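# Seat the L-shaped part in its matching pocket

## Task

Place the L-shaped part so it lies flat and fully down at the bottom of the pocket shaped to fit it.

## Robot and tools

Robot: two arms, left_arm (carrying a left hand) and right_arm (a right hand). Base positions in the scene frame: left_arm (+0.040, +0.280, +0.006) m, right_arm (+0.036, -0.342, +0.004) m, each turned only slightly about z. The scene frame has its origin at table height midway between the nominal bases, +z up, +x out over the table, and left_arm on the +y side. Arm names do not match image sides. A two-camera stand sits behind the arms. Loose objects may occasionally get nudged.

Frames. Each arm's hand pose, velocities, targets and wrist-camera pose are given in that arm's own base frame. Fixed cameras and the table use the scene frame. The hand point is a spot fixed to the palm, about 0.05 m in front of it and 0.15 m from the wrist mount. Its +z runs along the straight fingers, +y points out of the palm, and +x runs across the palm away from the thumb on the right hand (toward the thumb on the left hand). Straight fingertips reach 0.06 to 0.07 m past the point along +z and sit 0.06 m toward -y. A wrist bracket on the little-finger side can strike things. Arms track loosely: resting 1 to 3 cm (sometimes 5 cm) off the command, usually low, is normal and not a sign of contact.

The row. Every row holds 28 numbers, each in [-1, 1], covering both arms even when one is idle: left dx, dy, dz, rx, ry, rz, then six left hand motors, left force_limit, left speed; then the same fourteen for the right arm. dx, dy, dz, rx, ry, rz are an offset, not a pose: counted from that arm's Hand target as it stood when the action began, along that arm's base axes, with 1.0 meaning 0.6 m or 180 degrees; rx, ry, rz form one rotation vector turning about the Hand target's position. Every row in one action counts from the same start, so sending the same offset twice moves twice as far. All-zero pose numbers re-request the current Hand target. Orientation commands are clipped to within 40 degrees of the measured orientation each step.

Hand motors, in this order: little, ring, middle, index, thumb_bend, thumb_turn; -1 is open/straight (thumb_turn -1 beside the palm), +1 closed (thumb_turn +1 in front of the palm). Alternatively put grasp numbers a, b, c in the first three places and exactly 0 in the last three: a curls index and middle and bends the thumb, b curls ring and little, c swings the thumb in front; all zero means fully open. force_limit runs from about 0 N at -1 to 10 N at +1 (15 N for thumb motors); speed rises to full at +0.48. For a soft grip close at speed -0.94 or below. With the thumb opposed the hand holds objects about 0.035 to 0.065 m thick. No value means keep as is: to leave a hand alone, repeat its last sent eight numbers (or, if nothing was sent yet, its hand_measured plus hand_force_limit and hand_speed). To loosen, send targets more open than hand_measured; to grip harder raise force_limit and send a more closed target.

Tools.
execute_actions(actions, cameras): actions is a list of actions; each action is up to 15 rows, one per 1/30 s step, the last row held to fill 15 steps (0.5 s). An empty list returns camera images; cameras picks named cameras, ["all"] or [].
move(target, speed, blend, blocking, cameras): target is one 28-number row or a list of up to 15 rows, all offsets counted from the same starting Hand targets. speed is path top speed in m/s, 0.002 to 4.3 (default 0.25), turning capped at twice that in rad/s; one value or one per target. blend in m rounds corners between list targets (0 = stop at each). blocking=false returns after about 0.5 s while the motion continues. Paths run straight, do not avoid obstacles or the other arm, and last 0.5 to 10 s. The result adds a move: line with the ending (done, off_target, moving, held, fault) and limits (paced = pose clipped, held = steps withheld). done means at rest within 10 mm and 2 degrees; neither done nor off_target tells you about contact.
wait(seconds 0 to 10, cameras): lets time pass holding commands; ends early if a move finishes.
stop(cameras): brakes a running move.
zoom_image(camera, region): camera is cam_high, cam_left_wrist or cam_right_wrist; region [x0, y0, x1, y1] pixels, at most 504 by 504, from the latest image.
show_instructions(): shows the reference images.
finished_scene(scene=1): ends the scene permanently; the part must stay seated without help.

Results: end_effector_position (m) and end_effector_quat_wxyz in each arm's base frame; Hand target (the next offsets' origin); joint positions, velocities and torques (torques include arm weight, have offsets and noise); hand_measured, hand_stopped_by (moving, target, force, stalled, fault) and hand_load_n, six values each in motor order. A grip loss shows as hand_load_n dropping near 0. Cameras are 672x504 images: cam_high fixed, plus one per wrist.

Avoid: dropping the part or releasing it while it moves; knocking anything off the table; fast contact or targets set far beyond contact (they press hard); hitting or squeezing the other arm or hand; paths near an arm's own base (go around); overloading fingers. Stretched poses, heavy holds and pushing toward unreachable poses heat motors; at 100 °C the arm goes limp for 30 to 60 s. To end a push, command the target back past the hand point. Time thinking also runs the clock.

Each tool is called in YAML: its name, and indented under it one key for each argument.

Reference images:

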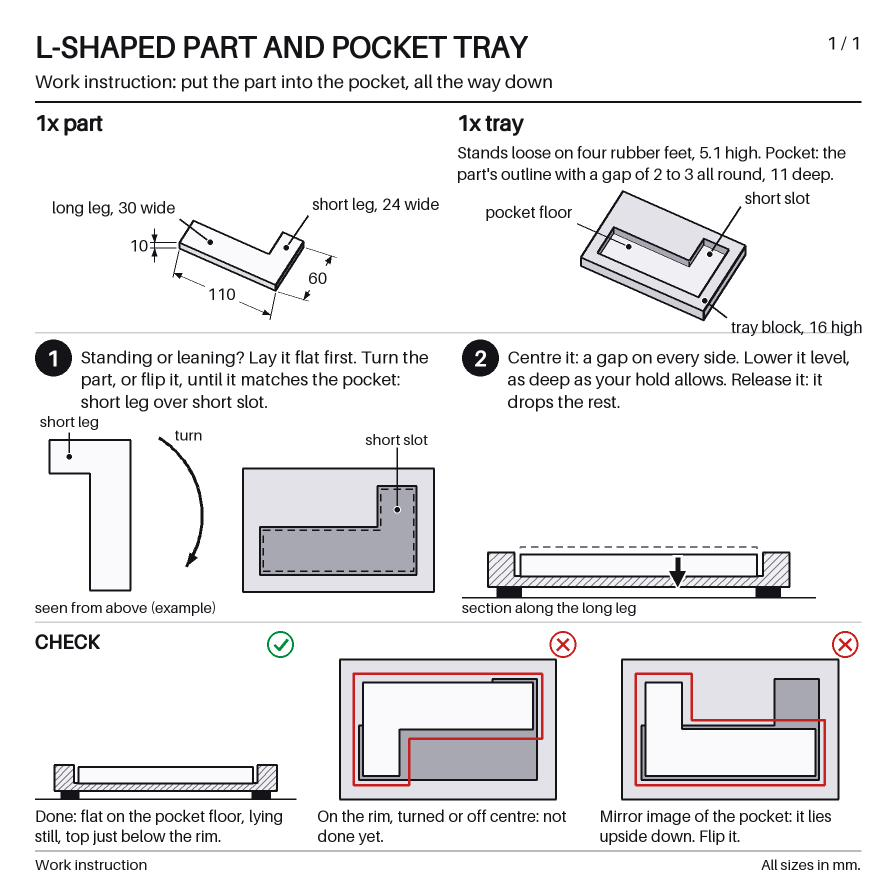

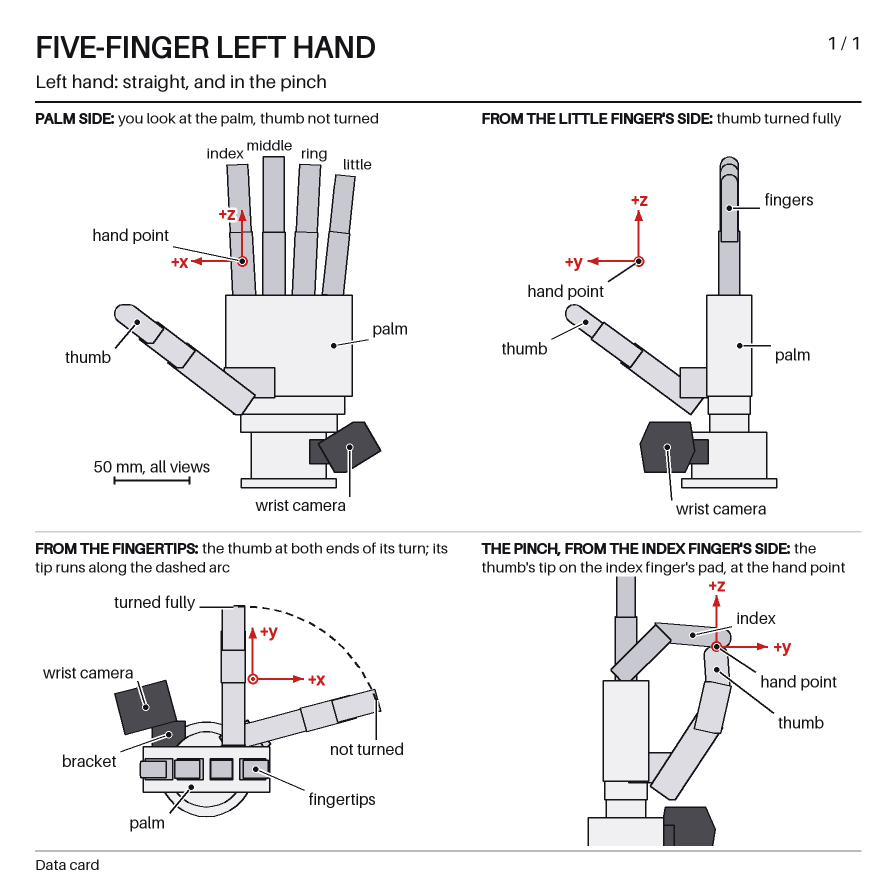

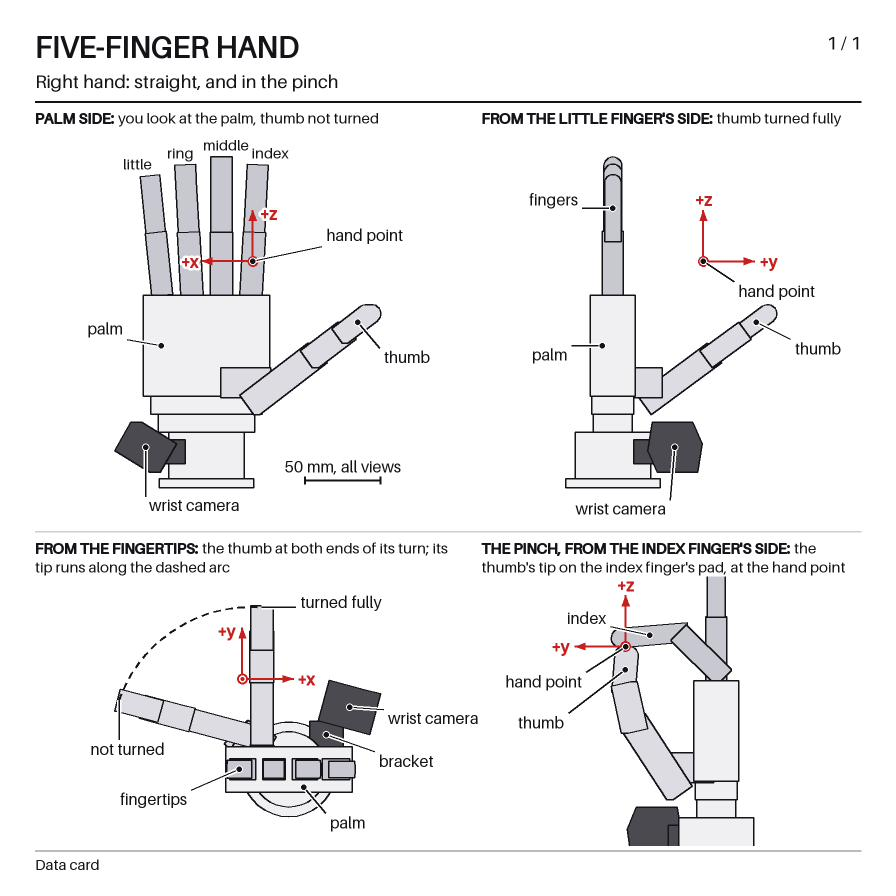

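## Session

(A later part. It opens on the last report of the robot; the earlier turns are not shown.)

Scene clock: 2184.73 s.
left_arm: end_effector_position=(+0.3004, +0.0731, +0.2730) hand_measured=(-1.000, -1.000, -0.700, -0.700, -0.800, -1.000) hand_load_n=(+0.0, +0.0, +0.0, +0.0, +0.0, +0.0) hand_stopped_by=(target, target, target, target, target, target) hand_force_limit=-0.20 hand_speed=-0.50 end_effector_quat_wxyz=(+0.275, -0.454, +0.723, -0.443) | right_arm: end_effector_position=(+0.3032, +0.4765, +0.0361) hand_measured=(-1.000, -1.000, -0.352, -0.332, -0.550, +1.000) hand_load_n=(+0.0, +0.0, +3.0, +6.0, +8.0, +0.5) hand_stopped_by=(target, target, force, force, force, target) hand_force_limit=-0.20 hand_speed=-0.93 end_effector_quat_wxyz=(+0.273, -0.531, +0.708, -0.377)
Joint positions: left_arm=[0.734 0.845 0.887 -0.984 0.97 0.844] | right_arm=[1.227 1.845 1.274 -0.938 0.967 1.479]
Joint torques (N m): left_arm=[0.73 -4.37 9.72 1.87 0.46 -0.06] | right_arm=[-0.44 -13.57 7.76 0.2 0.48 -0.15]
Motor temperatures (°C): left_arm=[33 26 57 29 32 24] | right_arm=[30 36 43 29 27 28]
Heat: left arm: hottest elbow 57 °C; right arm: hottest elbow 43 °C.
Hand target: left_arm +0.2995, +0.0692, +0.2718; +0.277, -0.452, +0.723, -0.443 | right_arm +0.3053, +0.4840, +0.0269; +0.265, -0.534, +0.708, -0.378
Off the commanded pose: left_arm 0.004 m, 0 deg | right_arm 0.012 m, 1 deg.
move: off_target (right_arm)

move:
  target: [0,0,0,0,0,0,-1,-1,-0.7,-0.7,-0.8,-1,-0.2,-0.5,0.0037,0.0057,0.0,0,0,0,-1,-1,-0.1,-0.1,-0.4,1,-0.2,-0.93]
  speed: 0.05

Scene clock: 2188.70 s.
left_arm: end_effector_position=(+0.3004, +0.0731, +0.2730) hand_measured=(-1.000, -1.000, -0.700, -0.700, -0.800, -1.000) hand_load_n=(+0.0, +0.0, +0.0, +0.0, +0.0, +0.0) hand_stopped_by=(target, target, target, target, target, target) hand_force_limit=-0.20 hand_speed=-0.50 end_effector_quat_wxyz=(+0.275, -0.454, +0.723, -0.443) | right_arm: end_effector_position=(+0.3038, +0.4768, +0.0358) hand_measured=(-1.000, -1.000, -0.352, -0.332, -0.550, +1.000) hand_load_n=(+0.0, +0.0, +3.0, +5.5, +8.0, +0.5) hand_stopped_by=(target, target, force, force, force, target) hand_force_limit=-0.20 hand_speed=-0.93 end_effector_quat_wxyz=(+0.271, -0.532, +0.707, -0.380)
Joint positions: left_arm=[0.734 0.845 0.887 -0.984 0.97 0.844] | right_arm=[1.227 1.851 1.282 -0.947 0.97 1.479]
Joint torques (N m): left_arm=[0.67 -4.37 9.74 1.89 0.45 -0.06] | right_arm=[-0.21 -13.16 8.27 0.69 0.35 -0.19]
Motor temperatures (°C): left_arm=[33 26 57 29 32 24] | right_arm=[30 36 43 29 26 28]
Heat: left arm: hottest elbow 57 °C; right arm: hottest elbow 43 °C.
Hand target: left_arm +0.2995, +0.0692, +0.2718; +0.277, -0.452, +0.723, -0.443 | right_arm +0.3076, +0.4874, +0.0269; +0.265, -0.534, +0.708, -0.378
Off the commanded pose: left_arm 0.004 m, 0 deg | right_arm 0.014 m, 1 deg.
move: off_target (right_arm)

move:
  target: [0,0,0,0,0,0,-1,-1,-0.7,-0.7,-0.8,-1,-0.2,-0.5,-0.003,0.0077,0.0,0,0,0,-1,-1,-0.1,-0.1,-0.4,1,-0.2,-0.93]
  speed: 0.05

Scene clock: 2201.47 s.
left_arm: end_effector_position=(+0.3004, +0.0731, +0.2730) hand_measured=(-1.000, -1.000, -0.700, -0.700, -0.800, -1.000) hand_load_n=(+0.0, +0.0, +0.0, +0.0, +0.0, -0.5) hand_stopped_by=(target, target, target, target, target, target) hand_force_limit=-0.20 hand_speed=-0.50 end_effector_quat_wxyz=(+0.275, -0.454, +0.723, -0.443) | right_arm: end_effector_position=(+0.3041, +0.4771, +0.0355) hand_measured=(-1.000, -1.000, -0.352, -0.332, -0.550, +1.000) hand_load_n=(+0.0, +0.0, +2.5, +5.5, +8.5, +0.5) hand_stopped_by=(target, target, force, force, force, target) hand_force_limit=-0.20 hand_speed=-0.93 end_effector_quat_wxyz=(+0.266, -0.534, +0.705, -0.384)
Joint positions: left_arm=[0.734 0.845 0.887 -0.984 0.97 0.844] | right_arm=[1.227 1.859 1.294 -0.965 0.971 1.479]
Joint torques (N m): left_arm=[0.73 -4.42 9.72 1.89 0.45 -0.06] | right_arm=[0.26 -13.45 8.4 0.88 0.3 -0.09]
Motor temperatures (°C): left_arm=[33 26 57 29 32 24] | right_arm=[30 36 44 29 26 28]
Heat: left arm: hottest elbow 57 °C; right arm: hottest elbow 44 °C.
Hand target: left_arm +0.2995, +0.0692, +0.2718; +0.277, -0.452, +0.723, -0.443 | right_arm +0.3058, +0.4920, +0.0269; +0.265, -0.534, +0.708, -0.378
Off the commanded pose: left_arm 0.004 m, 0 deg | right_arm 0.017 m, 1 deg.
move: off_target (right_arm)

move:
  target:
    - [0,0,0,0,0,0,-1,-1,-0.7,-0.7,-0.8,-1,-0.2,-0.5,0.003,-0.0223,0.075,0,0,0,-1,-1,-0.1,-0.1,-0.4,1,-0.2,-0.93]
    - [0,0,0,0,0,0,-1,-1,-0.7,-0.7,-0.8,-1,-0.2,-0.5,0.003,-0.0223,0.0085,0,0,0,-1,-1,-0.1,-0.1,-0.4,1,-0.2,-0.93]
  speed: 0.06

Scene clock: 2211.60 s.
left_arm: end_effector_position=(+0.3004, +0.0731, +0.2730) hand_measured=(-1.000, -1.000, -0.700, -0.700, -0.800, -1.000) hand_load_n=(+0.0, +0.0, -0.5, +0.0, +0.0, -0.5) hand_stopped_by=(target, target, target, target, target, target) hand_force_limit=-0.20 hand_speed=-0.50 end_effector_quat_wxyz=(+0.275, -0.454, +0.723, -0.443) | right_arm: end_effector_position=(+0.3043, +0.4829, +0.0406) hand_measured=(-1.000, -1.000, -0.352, -0.332, -0.550, +1.000) hand_load_n=(+0.0, +0.0, +3.0, +6.0, +8.5, +0.0) hand_stopped_by=(target, target, force, force, force, target) hand_force_limit=-0.20 hand_speed=-0.93 end_effector_quat_wxyz=(+0.272, -0.531, +0.710, -0.374)
Joint positions: left_arm=[0.734 0.845 0.887 -0.984 0.97 0.844] | right_arm=[1.227 1.851 1.298 -0.954 0.96 1.479]
Joint torques (N m): left_arm=[0.73 -4.37 9.73 1.88 0.45 -0.06] | right_arm=[-0.79 -15.21 5.5 0.96 0.74 -0.25]
Motor temperatures (°C): left_arm=[33 26 57 29 32 24] | right_arm=[30 35 45 29 26 28]
Heat: left arm: hottest elbow 57 °C; right arm: hottest elbow 45 °C.
Hand target: left_arm +0.2995, +0.0692, +0.2718; +0.277, -0.452, +0.723, -0.443 | right_arm +0.3076, +0.4787, +0.0321; +0.265, -0.534, +0.708, -0.378
Off the commanded pose: left_arm 0.004 m, 0 deg | right_arm 0.010 m, 1 deg.
move: done

move:
  target:
    - [0,0,0,0,0,0,-1,-1,-0.7,-0.7,-0.8,-1,-0.2,-0.5,-0.0028,-0.0055,0.0667,0,0,0,-1,-1,-0.1,-0.1,-0.4,1,-0.2,-0.93]
    - [0,0,0,0,0,0,-1,-1,-0.7,-0.7,-0.8,-1,-0.2,-0.5,-0.0028,-0.0055,-0.0055,0,0,0,-1,-1,-0.1,-0.1,-0.4,1,-0.2,-0.93]
  speed: 0.06
  cameras: ["all"]

zoom_image:
  camera: "cam_left_wrist"
  region: [175, 255, 255, 335]

zoom_image:
  camera: "cam_right_wrist"
  region: [330, 130, 490, 290]

zoom_image:
  camera: "cam_high"
  region: [378, 210, 418, 244]

Scene clock: 2220.70 s.
left_arm: end_effector_position=(+0.3004, +0.0731, +0.2730) hand_measured=(-1.000, -1.000, -0.700, -0.700, -0.800, -1.000) hand_load_n=(+0.0, +0.0, +0.0, +0.0, +0.0, -0.5) hand_stopped_by=(target, target, target, target, target, target) hand_force_limit=-0.20 hand_speed=-0.50 end_effector_quat_wxyz=(+0.275, -0.454, +0.723, -0.443) | right_arm: end_effector_position=(+0.3027, +0.4777, +0.0368) hand_measured=(-1.000, -1.000, -0.352, -0.332, -0.550, +1.000) hand_load_n=(+0.0, +0.0, +3.0, +6.0, +8.5, +0.5) hand_stopped_by=(target, target, force, force, force, target) hand_force_limit=-0.20 hand_speed=-0.93 end_effector_quat_wxyz=(+0.271, -0.532, +0.709, -0.376)
Joint positions: left_arm=[0.734 0.845 0.887 -0.984 0.97 0.844] | right_arm=[1.227 1.847 1.281 -0.946 0.962 1.479]
Joint torques (N m): left_arm=[0.67 -4.37 9.72 1.87 0.45 -0.06] | right_arm=[-0.5 -15.44 5.63 1.25 0.63 -0.25]
Motor temperatures (°C): left_arm=[33 26 56 29 31 24] | right_arm=[30 35 45 29 27 28]
Heat: left arm: hottest elbow 56 °C; right arm: hottest elbow 45 °C.
Hand target: left_arm +0.2995, +0.0692, +0.2718; +0.277, -0.452, +0.723, -0.443 | right_arm +0.3059, +0.4754, +0.0287; +0.265, -0.534, +0.708, -0.378
Off the commanded pose: left_arm 0.004 m, 0 deg | right_arm 0.009 m, 1 deg.
move: done
camera_calibration:
cam_left_wrist: T_world_to_cam=[[0.328289, -0.393104, 0.858892, -0.304833], [-0.865612, -0.489155, 0.106977, 0.261291], [0.378078, -0.778587, -0.500859, 0.190761], [0, 0, 0, 1]] pos_world=[0.254127, 0.156505, 0.329411]
cam_right_wrist: T_world_to_cam=[[-0.619306, -0.0542445, -0.783273, 0.240502], [-0.267614, 0.952457, 0.145632, -0.379089], [0.738135, 0.299805, -0.604379, -0.226553], [0, 0, 0, 1]] pos_world=[0.214722, 0.442034, 0.106662]

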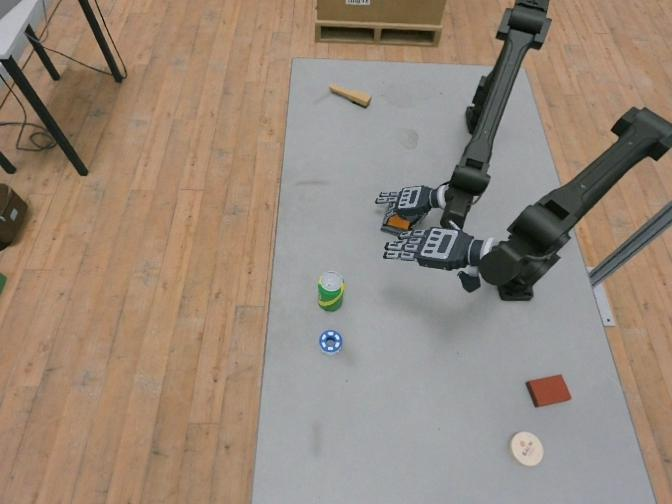

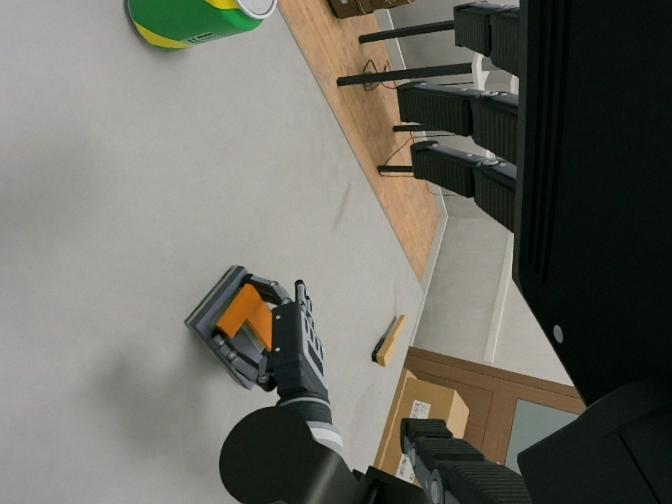

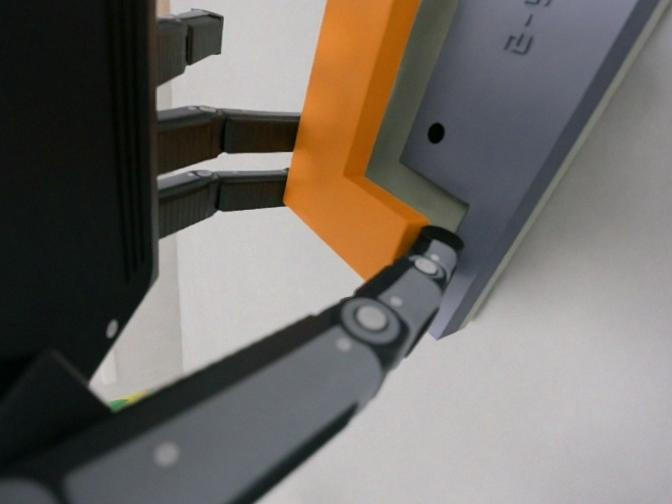

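Scaled by 6.300 from the camera's 672x504 image, which has a finer 960x720 frame.

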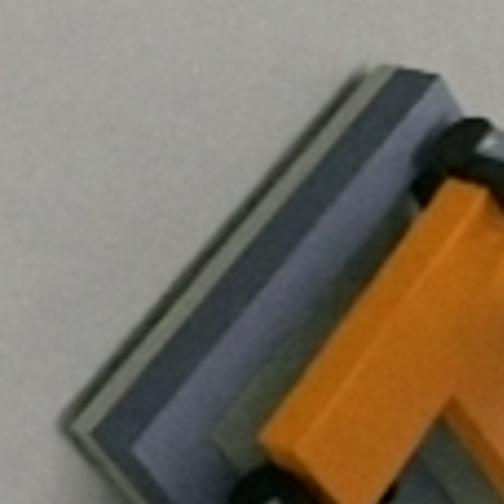

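Scaled by 3.150 from the camera's 672x504 image, which has a finer 960x720 frame.

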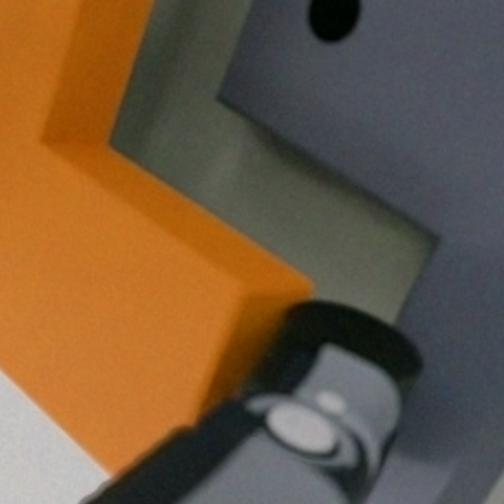

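Scaled by 12.600 from the camera's 672x504 image, which has a finer 960x720 frame.

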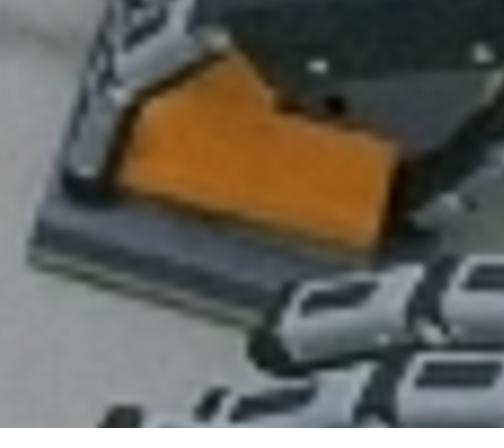

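move:
  target:
    - [0,0,0,0,0,0,-1,-1,-0.7,-0.7,-0.8,-1,-0.2,-0.5,-0.003,-0.0058,0.0667,0,0,-0.0128,-1,-1,-0.1,-0.1,-0.4,1,-0.2,-0.93]
    - [0,0,0,0,0,0,-1,-1,-0.7,-0.7,-0.8,-1,-0.2,-0.5,-0.003,-0.0058,0.002,0,0,-0.0128,-1,-1,-0.1,-0.1,-0.4,1,-0.2,-0.93]
  speed: 0.06
  cameras: ["all"]

zoom_image:
  camera: "cam_left_wrist"
  region: [175, 255, 255, 335]

zoom_image:
  camera: "cam_right_wrist"
  region: [330, 130, 490, 290]

zoom_image:
  camera: "cam_high"
  region: [378, 210, 418, 244]

Scene clock: 2267.17 s.
left_arm: end_effector_position=(+0.3004, +0.0731, +0.2730) hand_measured=(-1.000, -1.000, -0.700, -0.700, -0.800, -1.000) hand_load_n=(+0.0, +0.0, +0.0, +0.0, +0.0, -0.5) hand_stopped_by=(target, target, target, target, target, target) hand_force_limit=-0.20 hand_speed=-0.50 end_effector_quat_wxyz=(+0.275, -0.454, +0.723, -0.443) | right_arm: end_effector_position=(+0.3006, +0.4689, +0.0361) hand_measured=(-1.000, -1.000, -0.352, -0.332, -0.550, +1.000) hand_load_n=(+0.0, +0.0, +3.0, +5.5, +8.5, +0.5) hand_stopped_by=(target, target, force, force, force, target) hand_force_limit=-0.20 hand_speed=-0.93 end_effector_quat_wxyz=(+0.255, -0.528, +0.712, -0.387)
Joint positions: left_arm=[0.734 0.845 0.887 -0.984 0.97 0.844] | right_arm=[1.227 1.855 1.294 -1.018 0.963 1.526]
Joint torques (N m): left_arm=[0.73 -4.37 9.7 1.89 0.45 -0.06] | right_arm=[-0.44 -15.5 5.97 1.29 0.66 0.01]
Motor temperatures (°C): left_arm=[32 26 56 29 31 24] | right_arm=[30 37 43 29 27 28]
Heat: left arm: hottest elbow 56 °C; right arm: hottest elbow 43 °C.
Hand target: left_arm +0.2995, +0.0692, +0.2718; +0.277, -0.452, +0.723, -0.443 | right_arm +0.3041, +0.4719, +0.0299; +0.258, -0.520, +0.719, -0.383
Off the commanded pose: left_arm 0.004 m, 0 deg | right_arm 0.008 m, 1 deg.
move: done
camera_calibration:
cam_left_wrist: T_world_to_cam=[[0.328289, -0.393104, 0.858892, -0.304833], [-0.865612, -0.489155, 0.106977, 0.261291], [0.378078, -0.778587, -0.500859, 0.190761], [0, 0, 0, 1]] pos_world=[0.254127, 0.156505, 0.329411]
cam_right_wrist: T_world_to_cam=[[-0.627664, -0.0584, -0.77629, 0.242406], [-0.24056, 0.962929, 0.122062, -0.383414], [0.740384, 0.263358, -0.618445, -0.205854], [0, 0, 0, 1]] pos_world=[0.212327, 0.43757, 0.107668]

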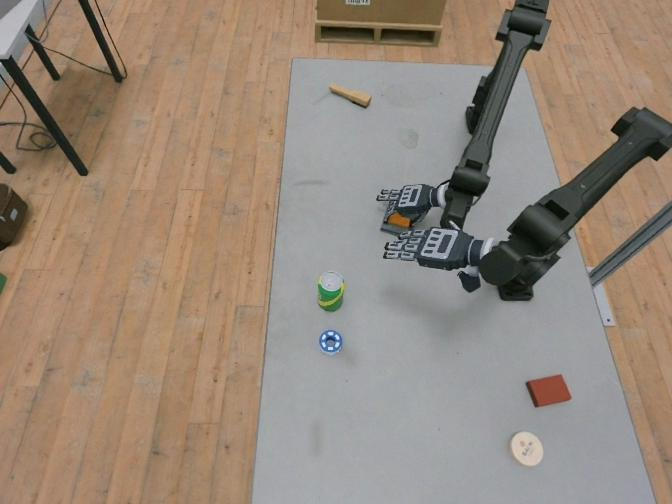

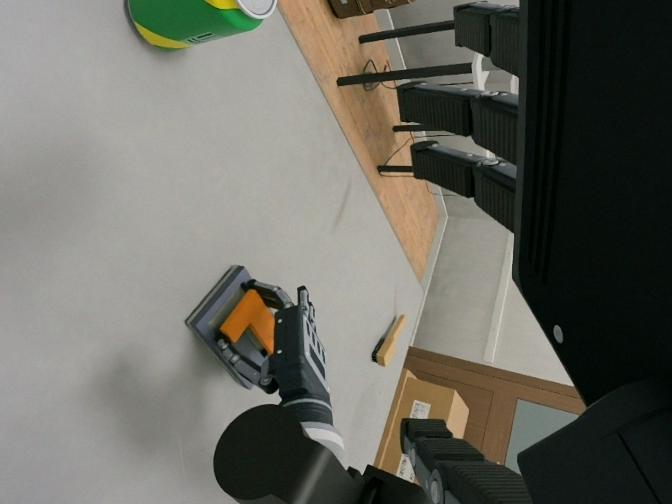

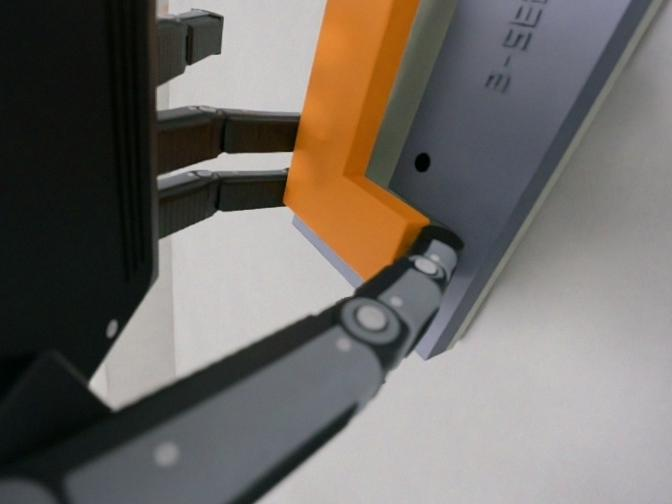

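Scaled by 6.300 from the camera's 672x504 image, which has a finer 960x720 frame.

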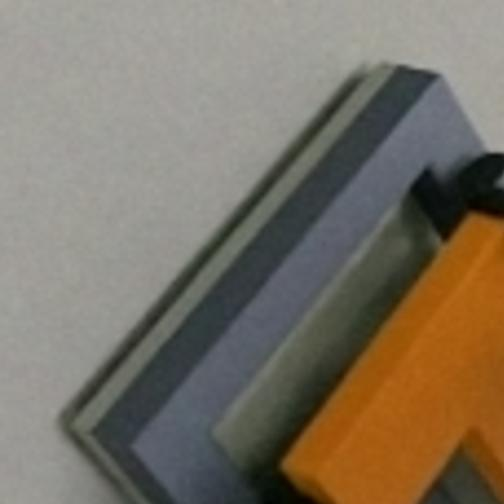

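Scaled by 3.150 from the camera's 672x504 image, which has a finer 960x720 frame.

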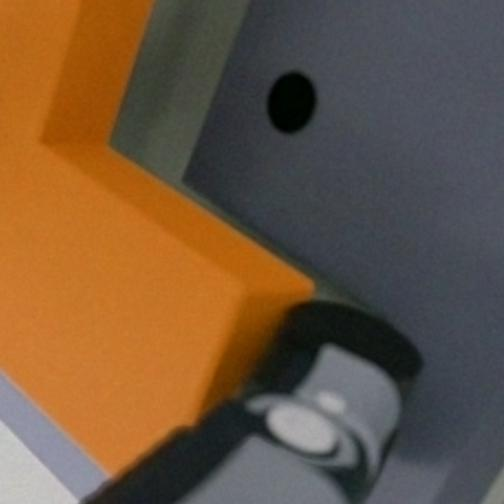

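Scaled by 12.600 from the camera's 672x504 image, which has a finer 960x720 frame.

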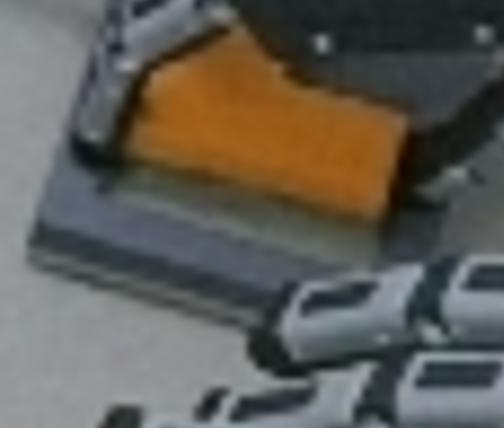

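move:
  target:
    - [0,0,0,0,0,0,-1,-1,-0.7,-0.7,-0.8,-1,-0.2,-0.5,0.0017,0.0063,0.0667,0,0,0,-1,-1,-0.1,-0.1,-0.4,1,-0.2,-0.93]
    - [0,0,0,0,0,0,-1,-1,-0.7,-0.7,-0.8,-1,-0.2,-0.5,0.0017,0.0063,0.0033,0,0,0,-1,-1,-0.1,-0.1,-0.4,1,-0.2,-0.93]
  speed: 0.06

Scene clock: 2295.70 s.
left_arm: end_effector_position=(+0.3004, +0.0731, +0.2730) hand_measured=(-1.000, -1.000, -0.700, -0.700, -0.800, -1.000) hand_load_n=(+0.0, +0.0, +0.0, +0.0, -0.5, +0.0) hand_stopped_by=(target, target, target, target, target, target) hand_force_limit=-0.20 hand_speed=-0.50 end_effector_quat_wxyz=(+0.275, -0.454, +0.723, -0.443) | right_arm: end_effector_position=(+0.3019, +0.4733, +0.0366) hand_measured=(-1.000, -1.000, -0.352, -0.332, -0.550, +1.000) hand_load_n=(+0.0, +0.0, +3.0, +6.0, +8.0, +0.5) hand_stopped_by=(target, target, force, force, force, target) hand_force_limit=-0.20 hand_speed=-0.93 end_effector_quat_wxyz=(+0.255, -0.527, +0.713, -0.386)
Joint positions: left_arm=[0.734 0.845 0.887 -0.984 0.97 0.844] | right_arm=[1.227 1.864 1.31 -1.025 0.962 1.529]
Joint torques (N m): left_arm=[0.73 -4.31 9.72 1.88 0.45 -0.06] | right_arm=[-0.44 -15.79 6.01 1.07 0.78 0]
Motor temperatures (°C): left_arm=[32 26 56 29 31 24] | right_arm=[30 36 45 29 27 28]
Heat: left arm: hottest elbow 56 °C; right arm: hottest elbow 45 °C.
Hand target: left_arm +0.2995, +0.0692, +0.2718; +0.277, -0.452, +0.723, -0.443 | right_arm +0.3051, +0.4757, +0.0320; +0.258, -0.520, +0.719, -0.383
Off the commanded pose: left_arm 0.004 m, 0 deg | right_arm 0.006 m, 1 deg.
move: done

wait:
  seconds: 0.1
  cameras: ["all"]

zoom_image:
  camera: "cam_left_wrist"
  region: [175, 255, 255, 335]

zoom_image:
  camera: "cam_right_wrist"
  region: [330, 130, 490, 290]

zoom_image:
  camera: "cam_high"
  region: [378, 210, 418, 244]

zoom_image:
  camera: "cam_right_wrist"
  region: [260, 180, 380, 300]

zoom_image:
  camera: "cam_left_wrist"
  region: [195, 270, 295, 390]

Scene clock: 2301.03 s.
left_arm: end_effector_position=(+0.3004, +0.0731, +0.2730) hand_measured=(-1.000, -1.000, -0.700, -0.700, -0.800, -1.000) hand_load_n=(+0.0, -0.5, +0.0, +0.0, +0.0, -0.5) hand_stopped_by=(target, target, target, target, target, target) hand_force_limit=-0.20 hand_speed=-0.50 end_effector_quat_wxyz=(+0.275, -0.454, +0.723, -0.443) | right_arm: end_effector_position=(+0.3019, +0.4733, +0.0366) hand_measured=(-1.000, -1.000, -0.352, -0.332, -0.550, +1.000) hand_load_n=(+0.0, +0.0, +3.0, +5.5, +8.5, +0.5) hand_stopped_by=(target, target, force, force, force, target) hand_force_limit=-0.20 hand_speed=-0.93 end_effector_quat_wxyz=(+0.255, -0.527, +0.713, -0.386)
Joint positions: left_arm=[0.734 0.845 0.887 -0.984 0.97 0.844] | right_arm=[1.227 1.864 1.31 -1.025 0.962 1.529]
Joint torques (N m): left_arm=[0.73 -4.31 9.72 1.87 0.45 -0.06] | right_arm=[-0.5 -15.38 6.04 1.02 0.75 0]
Motor temperatures (°C): left_arm=[32 26 56 29 31 24] | right_arm=[30 36 44 29 27 28]
Heat: left arm: hottest elbow 56 °C; right arm: hottest elbow 44 °C.
Hand target: left_arm +0.2995, +0.0692, +0.2718; +0.277, -0.452, +0.723, -0.443 | right_arm +0.3051, +0.4757, +0.0320; +0.258, -0.520, +0.719, -0.383
Off the commanded pose: left_arm 0.004 m, 0 deg | right_arm 0.006 m, 1 deg.
wait: 0.10 s; at rest from the start
camera_calibration:
cam_left_wrist: T_world_to_cam=[[0.328289, -0.393104, 0.858892, -0.304833], [-0.865612, -0.489155, 0.106977, 0.261291], [0.378078, -0.778587, -0.500859, 0.190761], [0, 0, 0, 1]] pos_world=[0.254127, 0.156505, 0.329411]
cam_right_wrist: T_world_to_cam=[[-0.6287, -0.0555963, -0.775658, 0.242776], [-0.238908, 0.963013, 0.124618, -0.387968], [0.740041, 0.263658, -0.618728, -0.207669], [0, 0, 0, 1]] pos_world=[0.213628, 0.441869, 0.108169]

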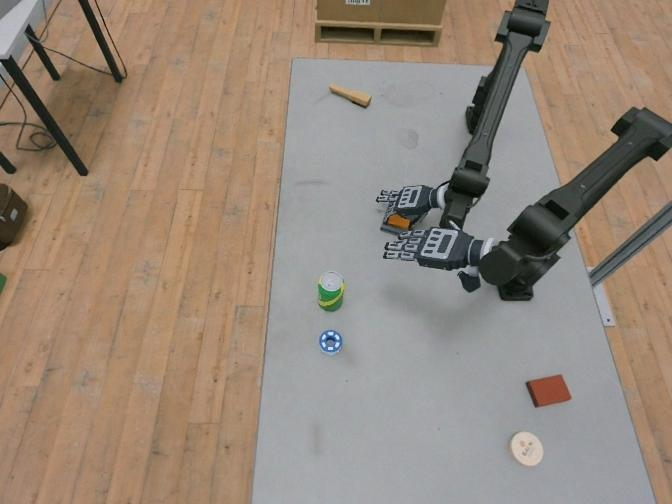

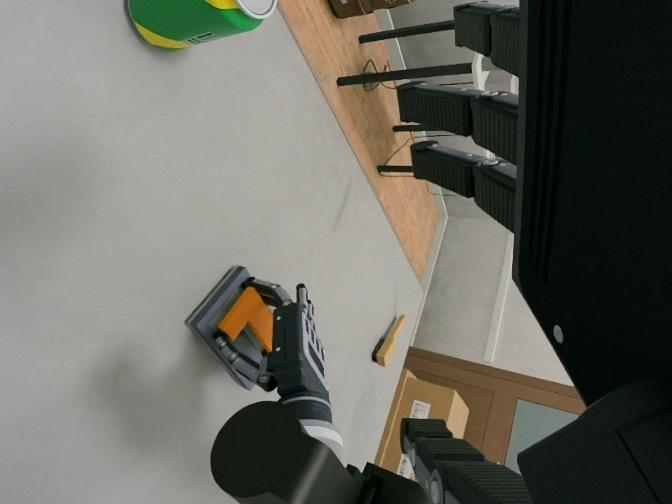

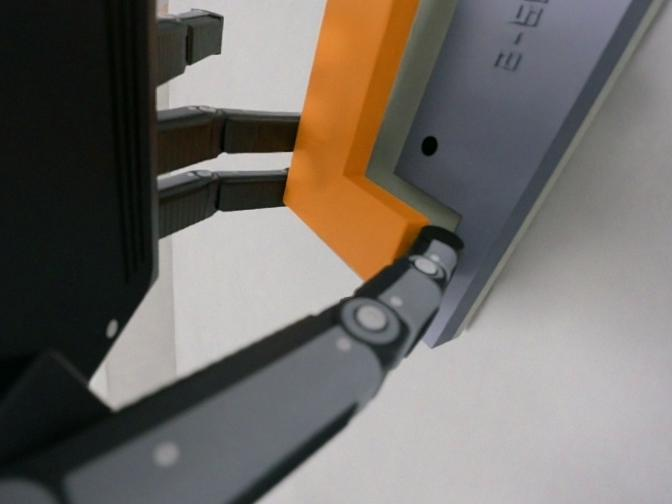

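Scaled by 6.300 from the camera's 672x504 image, which has a finer 960x720 frame.

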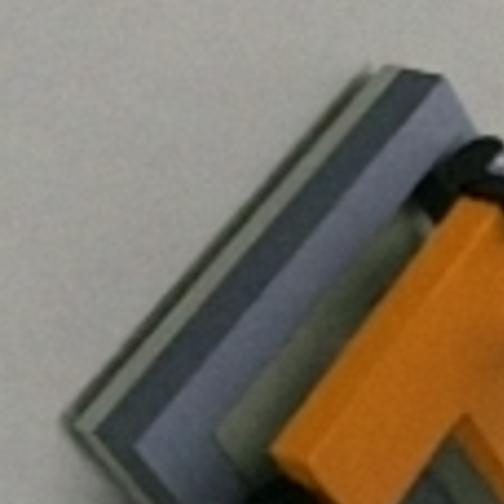

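Scaled by 3.150 from the camera's 672x504 image, which has a finer 960x720 frame.

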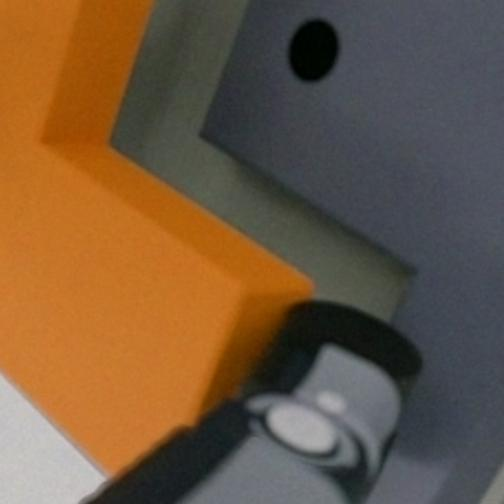

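Scaled by 12.600 from the camera's 672x504 image, which has a finer 960x720 frame.

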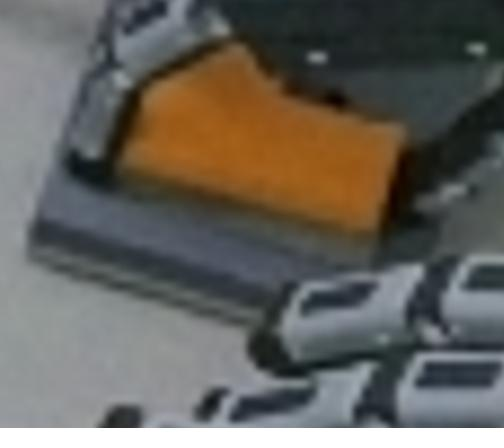

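Scaled by 4.200 from the camera's 672x504 image, which has a finer 960x720 frame.

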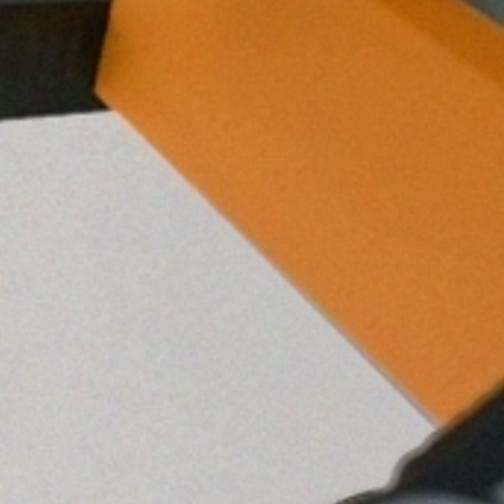

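Scaled by 4.200 from the camera's 672x504 image, which has a finer 960x720 frame.

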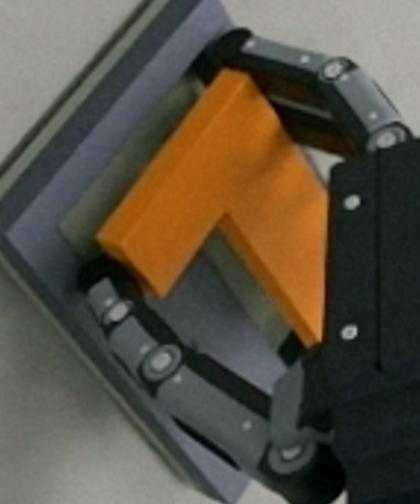

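execute_actions:
  actions:
    - [[0,0,0,0,0,0,-1,-1,-0.7,-0.7,-0.8,-1,-0.2,-0.5,0,0,0,0,0,0,-1,-1,-0.6,-0.6,-0.9,1,-0.2,-0.9]]
  cameras: ["all"]

Scene clock: 2355.20 s.
left_arm: end_effector_position=(+0.3004, +0.0731, +0.2730) hand_measured=(-1.000, -1.000, -0.700, -0.700, -0.800, -1.000) hand_load_n=(+0.0, +0.0, +0.0, +0.0, +0.0, +0.0) hand_stopped_by=(target, target, target, target, target, target) hand_force_limit=-0.20 hand_speed=-0.50 end_effector_quat_wxyz=(+0.275, -0.454, +0.723, -0.443) | right_arm: end_effector_position=(+0.3020, +0.4737, +0.0367) hand_measured=(-1.000, -1.000, -0.600, -0.600, -0.900, +1.000) hand_load_n=(+0.0, +0.0, +0.0, +0.0, +0.0, +0.0) hand_stopped_by=(target, target, target, target, target, target) hand_force_limit=-0.20 hand_speed=-0.90 end_effector_quat_wxyz=(+0.256, -0.527, +0.713, -0.385)
Joint positions: left_arm=[0.734 0.845 0.887 -0.984 0.97 0.844] | right_arm=[1.227 1.864 1.31 -1.023 0.962 1.529]
Joint torques (N m): left_arm=[0.73 -4.37 9.72 1.88 0.46 -0.06] | right_arm=[-0.32 -15.33 6.04 1.05 0.76 0.01]
Motor temperatures (°C): left_arm=[32 26 56 29 31 24] | right_arm=[30 35 44 29 27 28]
Heat: left arm: hottest elbow 56 °C; right arm: hottest elbow 44 °C.
Hand target: left_arm +0.2995, +0.0692, +0.2718; +0.277, -0.452, +0.723, -0.443 | right_arm +0.3051, +0.4758, +0.0320; +0.258, -0.520, +0.719, -0.383
Off the commanded pose: left_arm 0.004 m, 0 deg | right_arm 0.006 m, 1 deg.
camera_calibration:
cam_left_wrist: T_world_to_cam=[[0.328289, -0.393104, 0.858892, -0.304833], [-0.865612, -0.489155, 0.106977, 0.261291], [0.378078, -0.778587, -0.500859, 0.190761], [0, 0, 0, 1]] pos_world=[0.254127, 0.156505, 0.329411]
cam_right_wrist: T_world_to_cam=[[-0.628188, -0.0542359, -0.776169, 0.242122], [-0.239008, 0.962787, 0.126163, -0.388265], [0.740443, 0.264765, -0.617774, -0.208562], [0, 0, 0, 1]] pos_world=[0.213728, 0.442168, 0.108068]

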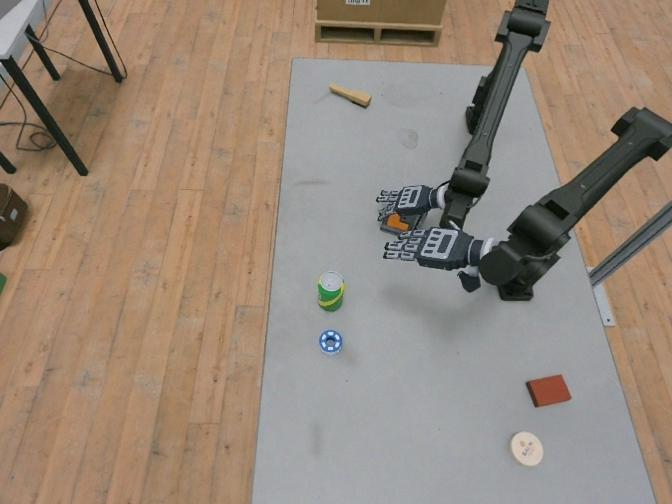

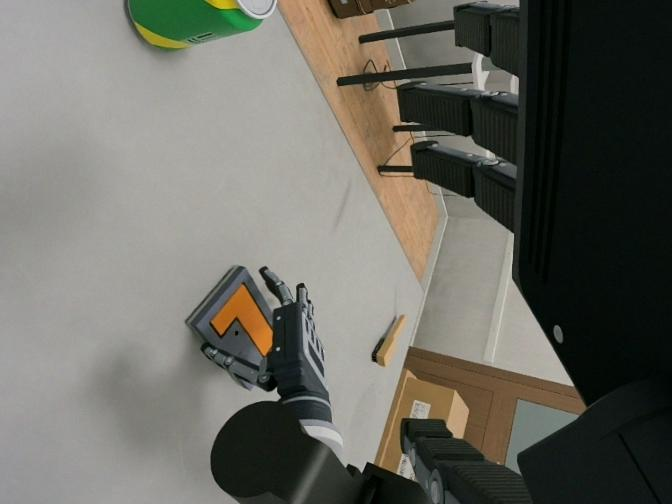

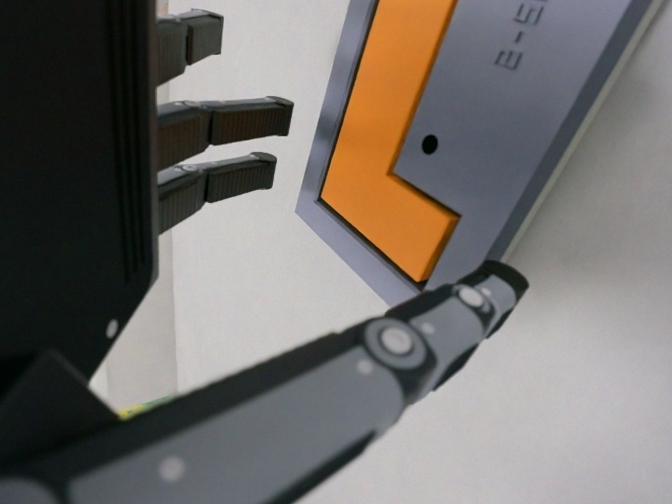

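zoom_image:
  camera: "cam_right_wrist"
  region: [280, 0, 520, 310]

zoom_image:
  camera: "cam_left_wrist"
  region: [175, 255, 295, 395]

Scaled by 1.626 from the camera's 672x504 image, which has a finer 960x720 frame.

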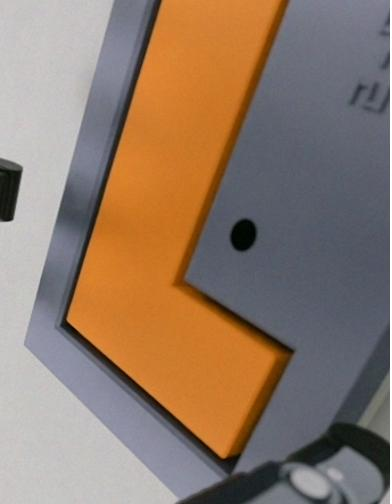

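Scaled by 3.600 from the camera's 672x504 image, which has a finer 960x720 frame.

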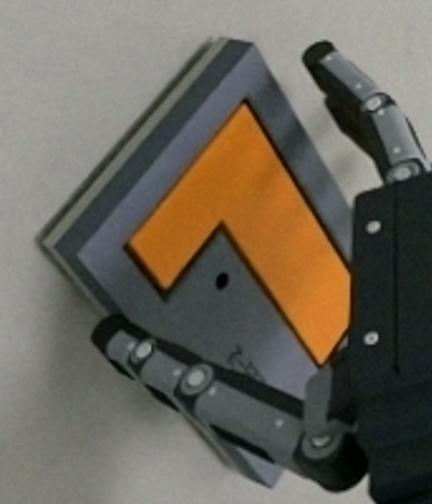

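move:
  target:
    - [0,0,0,0,0,0,-1,-1,-0.7,-0.7,-0.8,-1,-0.2,-0.5,0.0,0.0,0.08,0,0,0,-1,-1,-0.6,-0.6,-0.9,1,-0.2,-0.9]
    - [0,0,0,0,0,0,-1,-1,-0.7,-0.7,-0.8,-1,-0.2,-0.5,-0.0833,-0.1667,0.2,0,0,0,-1,-1,-0.6,-0.6,-0.9,1,-0.2,-0.9]
  speed: [0.08, 0.2]
  blend: 0.02
  cameras: ["all"]

zoom_image:
  camera: "cam_left_wrist"
  region: [175, 255, 315, 395]

zoom_image:
  camera: "cam_high"
  region: [360, 180, 440, 250]

Scene clock: 2366.83 s.
left_arm: end_effector_position=(+0.3004, +0.0731, +0.2730) hand_measured=(-1.000, -1.000, -0.700, -0.700, -0.800, -1.000) hand_load_n=(+0.0, +0.0, -0.5, +0.0, +0.0, -0.5) hand_stopped_by=(target, target, target, target, target, target) hand_force_limit=-0.20 hand_speed=-0.50 end_effector_quat_wxyz=(+0.275, -0.454, +0.723, -0.443) | right_arm: end_effector_position=(+0.2602, +0.3757, +0.1530) hand_measured=(-1.000, -1.000, -0.600, -0.600, -0.900, +1.000) hand_load_n=(+0.0, +0.0, +0.0, +0.0, +0.0, +0.0) hand_stopped_by=(target, target, target, target, target, target) hand_force_limit=-0.20 hand_speed=-0.90 end_effector_quat_wxyz=(+0.257, -0.520, +0.718, -0.385)
Joint positions: left_arm=[0.734 0.845 0.887 -0.984 0.97 0.844] | right_arm=[1.243 1.483 1.149 -1.275 0.962 1.58]
Joint torques (N m): left_arm=[0.73 -4.37 9.72 1.88 0.45 -0.06] | right_arm=[0.79 -11.87 6 0.35 0.72 0.04]
Motor temperatures (°C): left_arm=[32 26 56 29 31 24] | right_arm=[30 35 44 29 27 28]
Heat: left arm: hottest elbow 56 °C; right arm: hottest elbow 44 °C.
Hand target: left_arm +0.2995, +0.0692, +0.2718; +0.277, -0.452, +0.723, -0.443 | right_arm +0.2552, +0.3757, +0.1520; +0.258, -0.520, +0.719, -0.383
Off the commanded pose: left_arm 0.004 m, 0 deg | right_arm 0.005 m, 0 deg.
move: done
camera_calibration:
cam_left_wrist: T_world_to_cam=[[0.328289, -0.393104, 0.858892, -0.304833], [-0.865612, -0.489155, 0.106977, 0.261291], [0.378078, -0.778587, -0.500859, 0.190761], [0, 0, 0, 1]] pos_world=[0.254127, 0.156505, 0.329411]
cam_right_wrist: T_world_to_cam=[[-0.6257, -0.0391743, -0.77908, 0.294984], [-0.22734, 0.96454, 0.134083, -0.323559], [0.746201, 0.261012, -0.612419, -0.0805558], [0, 0, 0, 1]] pos_world=[0.171124, 0.344668, 0.223866]

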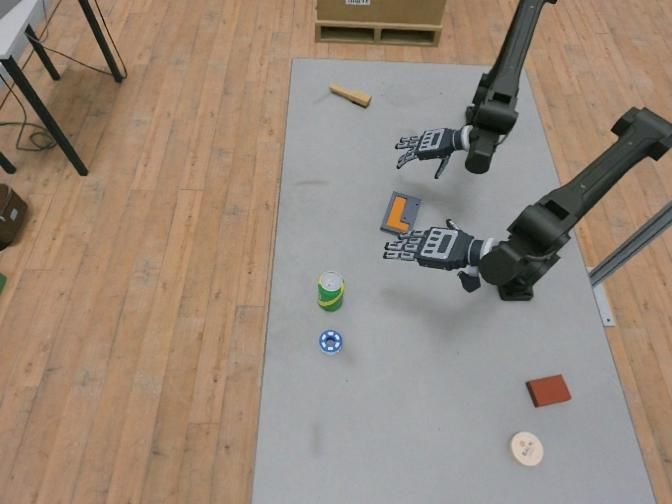

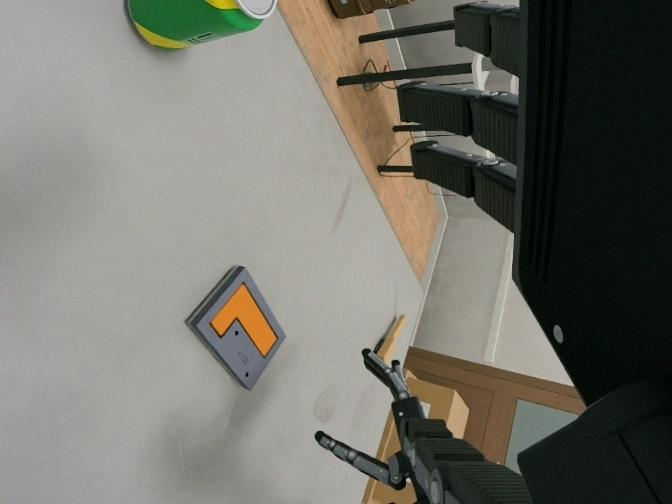

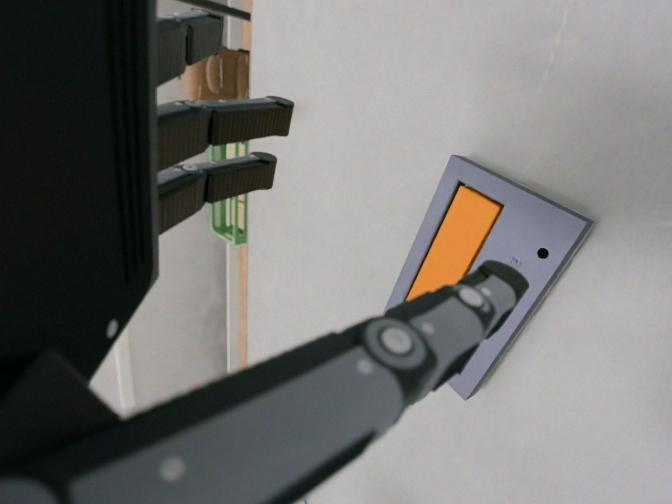

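Scaled by 3.600 from the camera's 672x504 image, which has a finer 960x720 frame.

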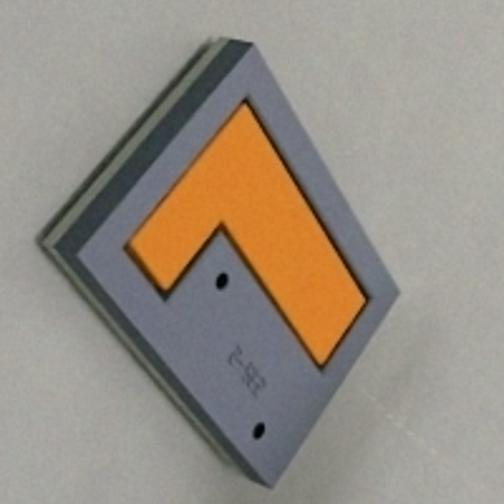

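Scaled by 6.300 from the camera's 672x504 image, which has a finer 960x720 frame.

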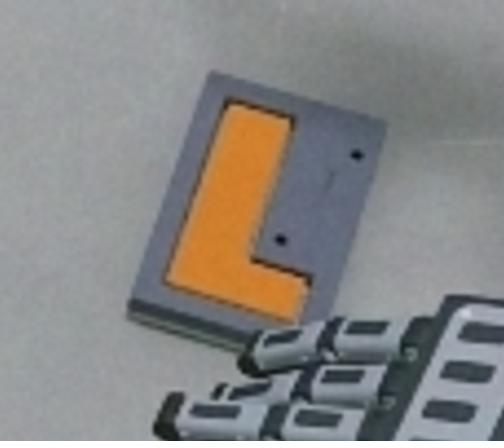

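zoom_image:
  camera: "cam_right_wrist"
  region: [380, 140, 600, 410]

zoom_image:
  camera: "cam_left_wrist"
  region: [195, 265, 285, 365]

Scaled by 1.867 from the camera's 672x504 image, which has a finer 960x720 frame.

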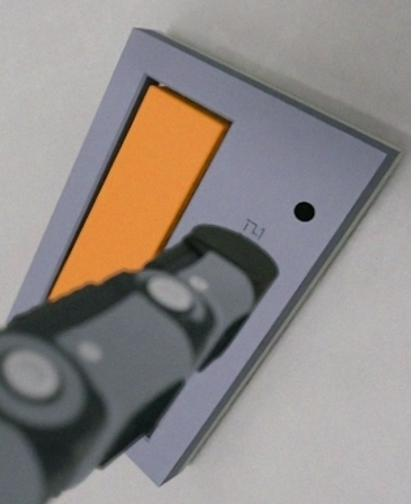

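Scaled by 5.040 from the camera's 672x504 image, which has a finer 960x720 frame.

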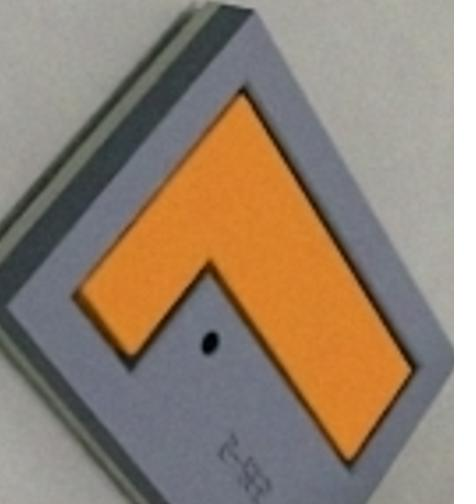

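finished_scene:
  scene: 1

The scene is finished: the task was done.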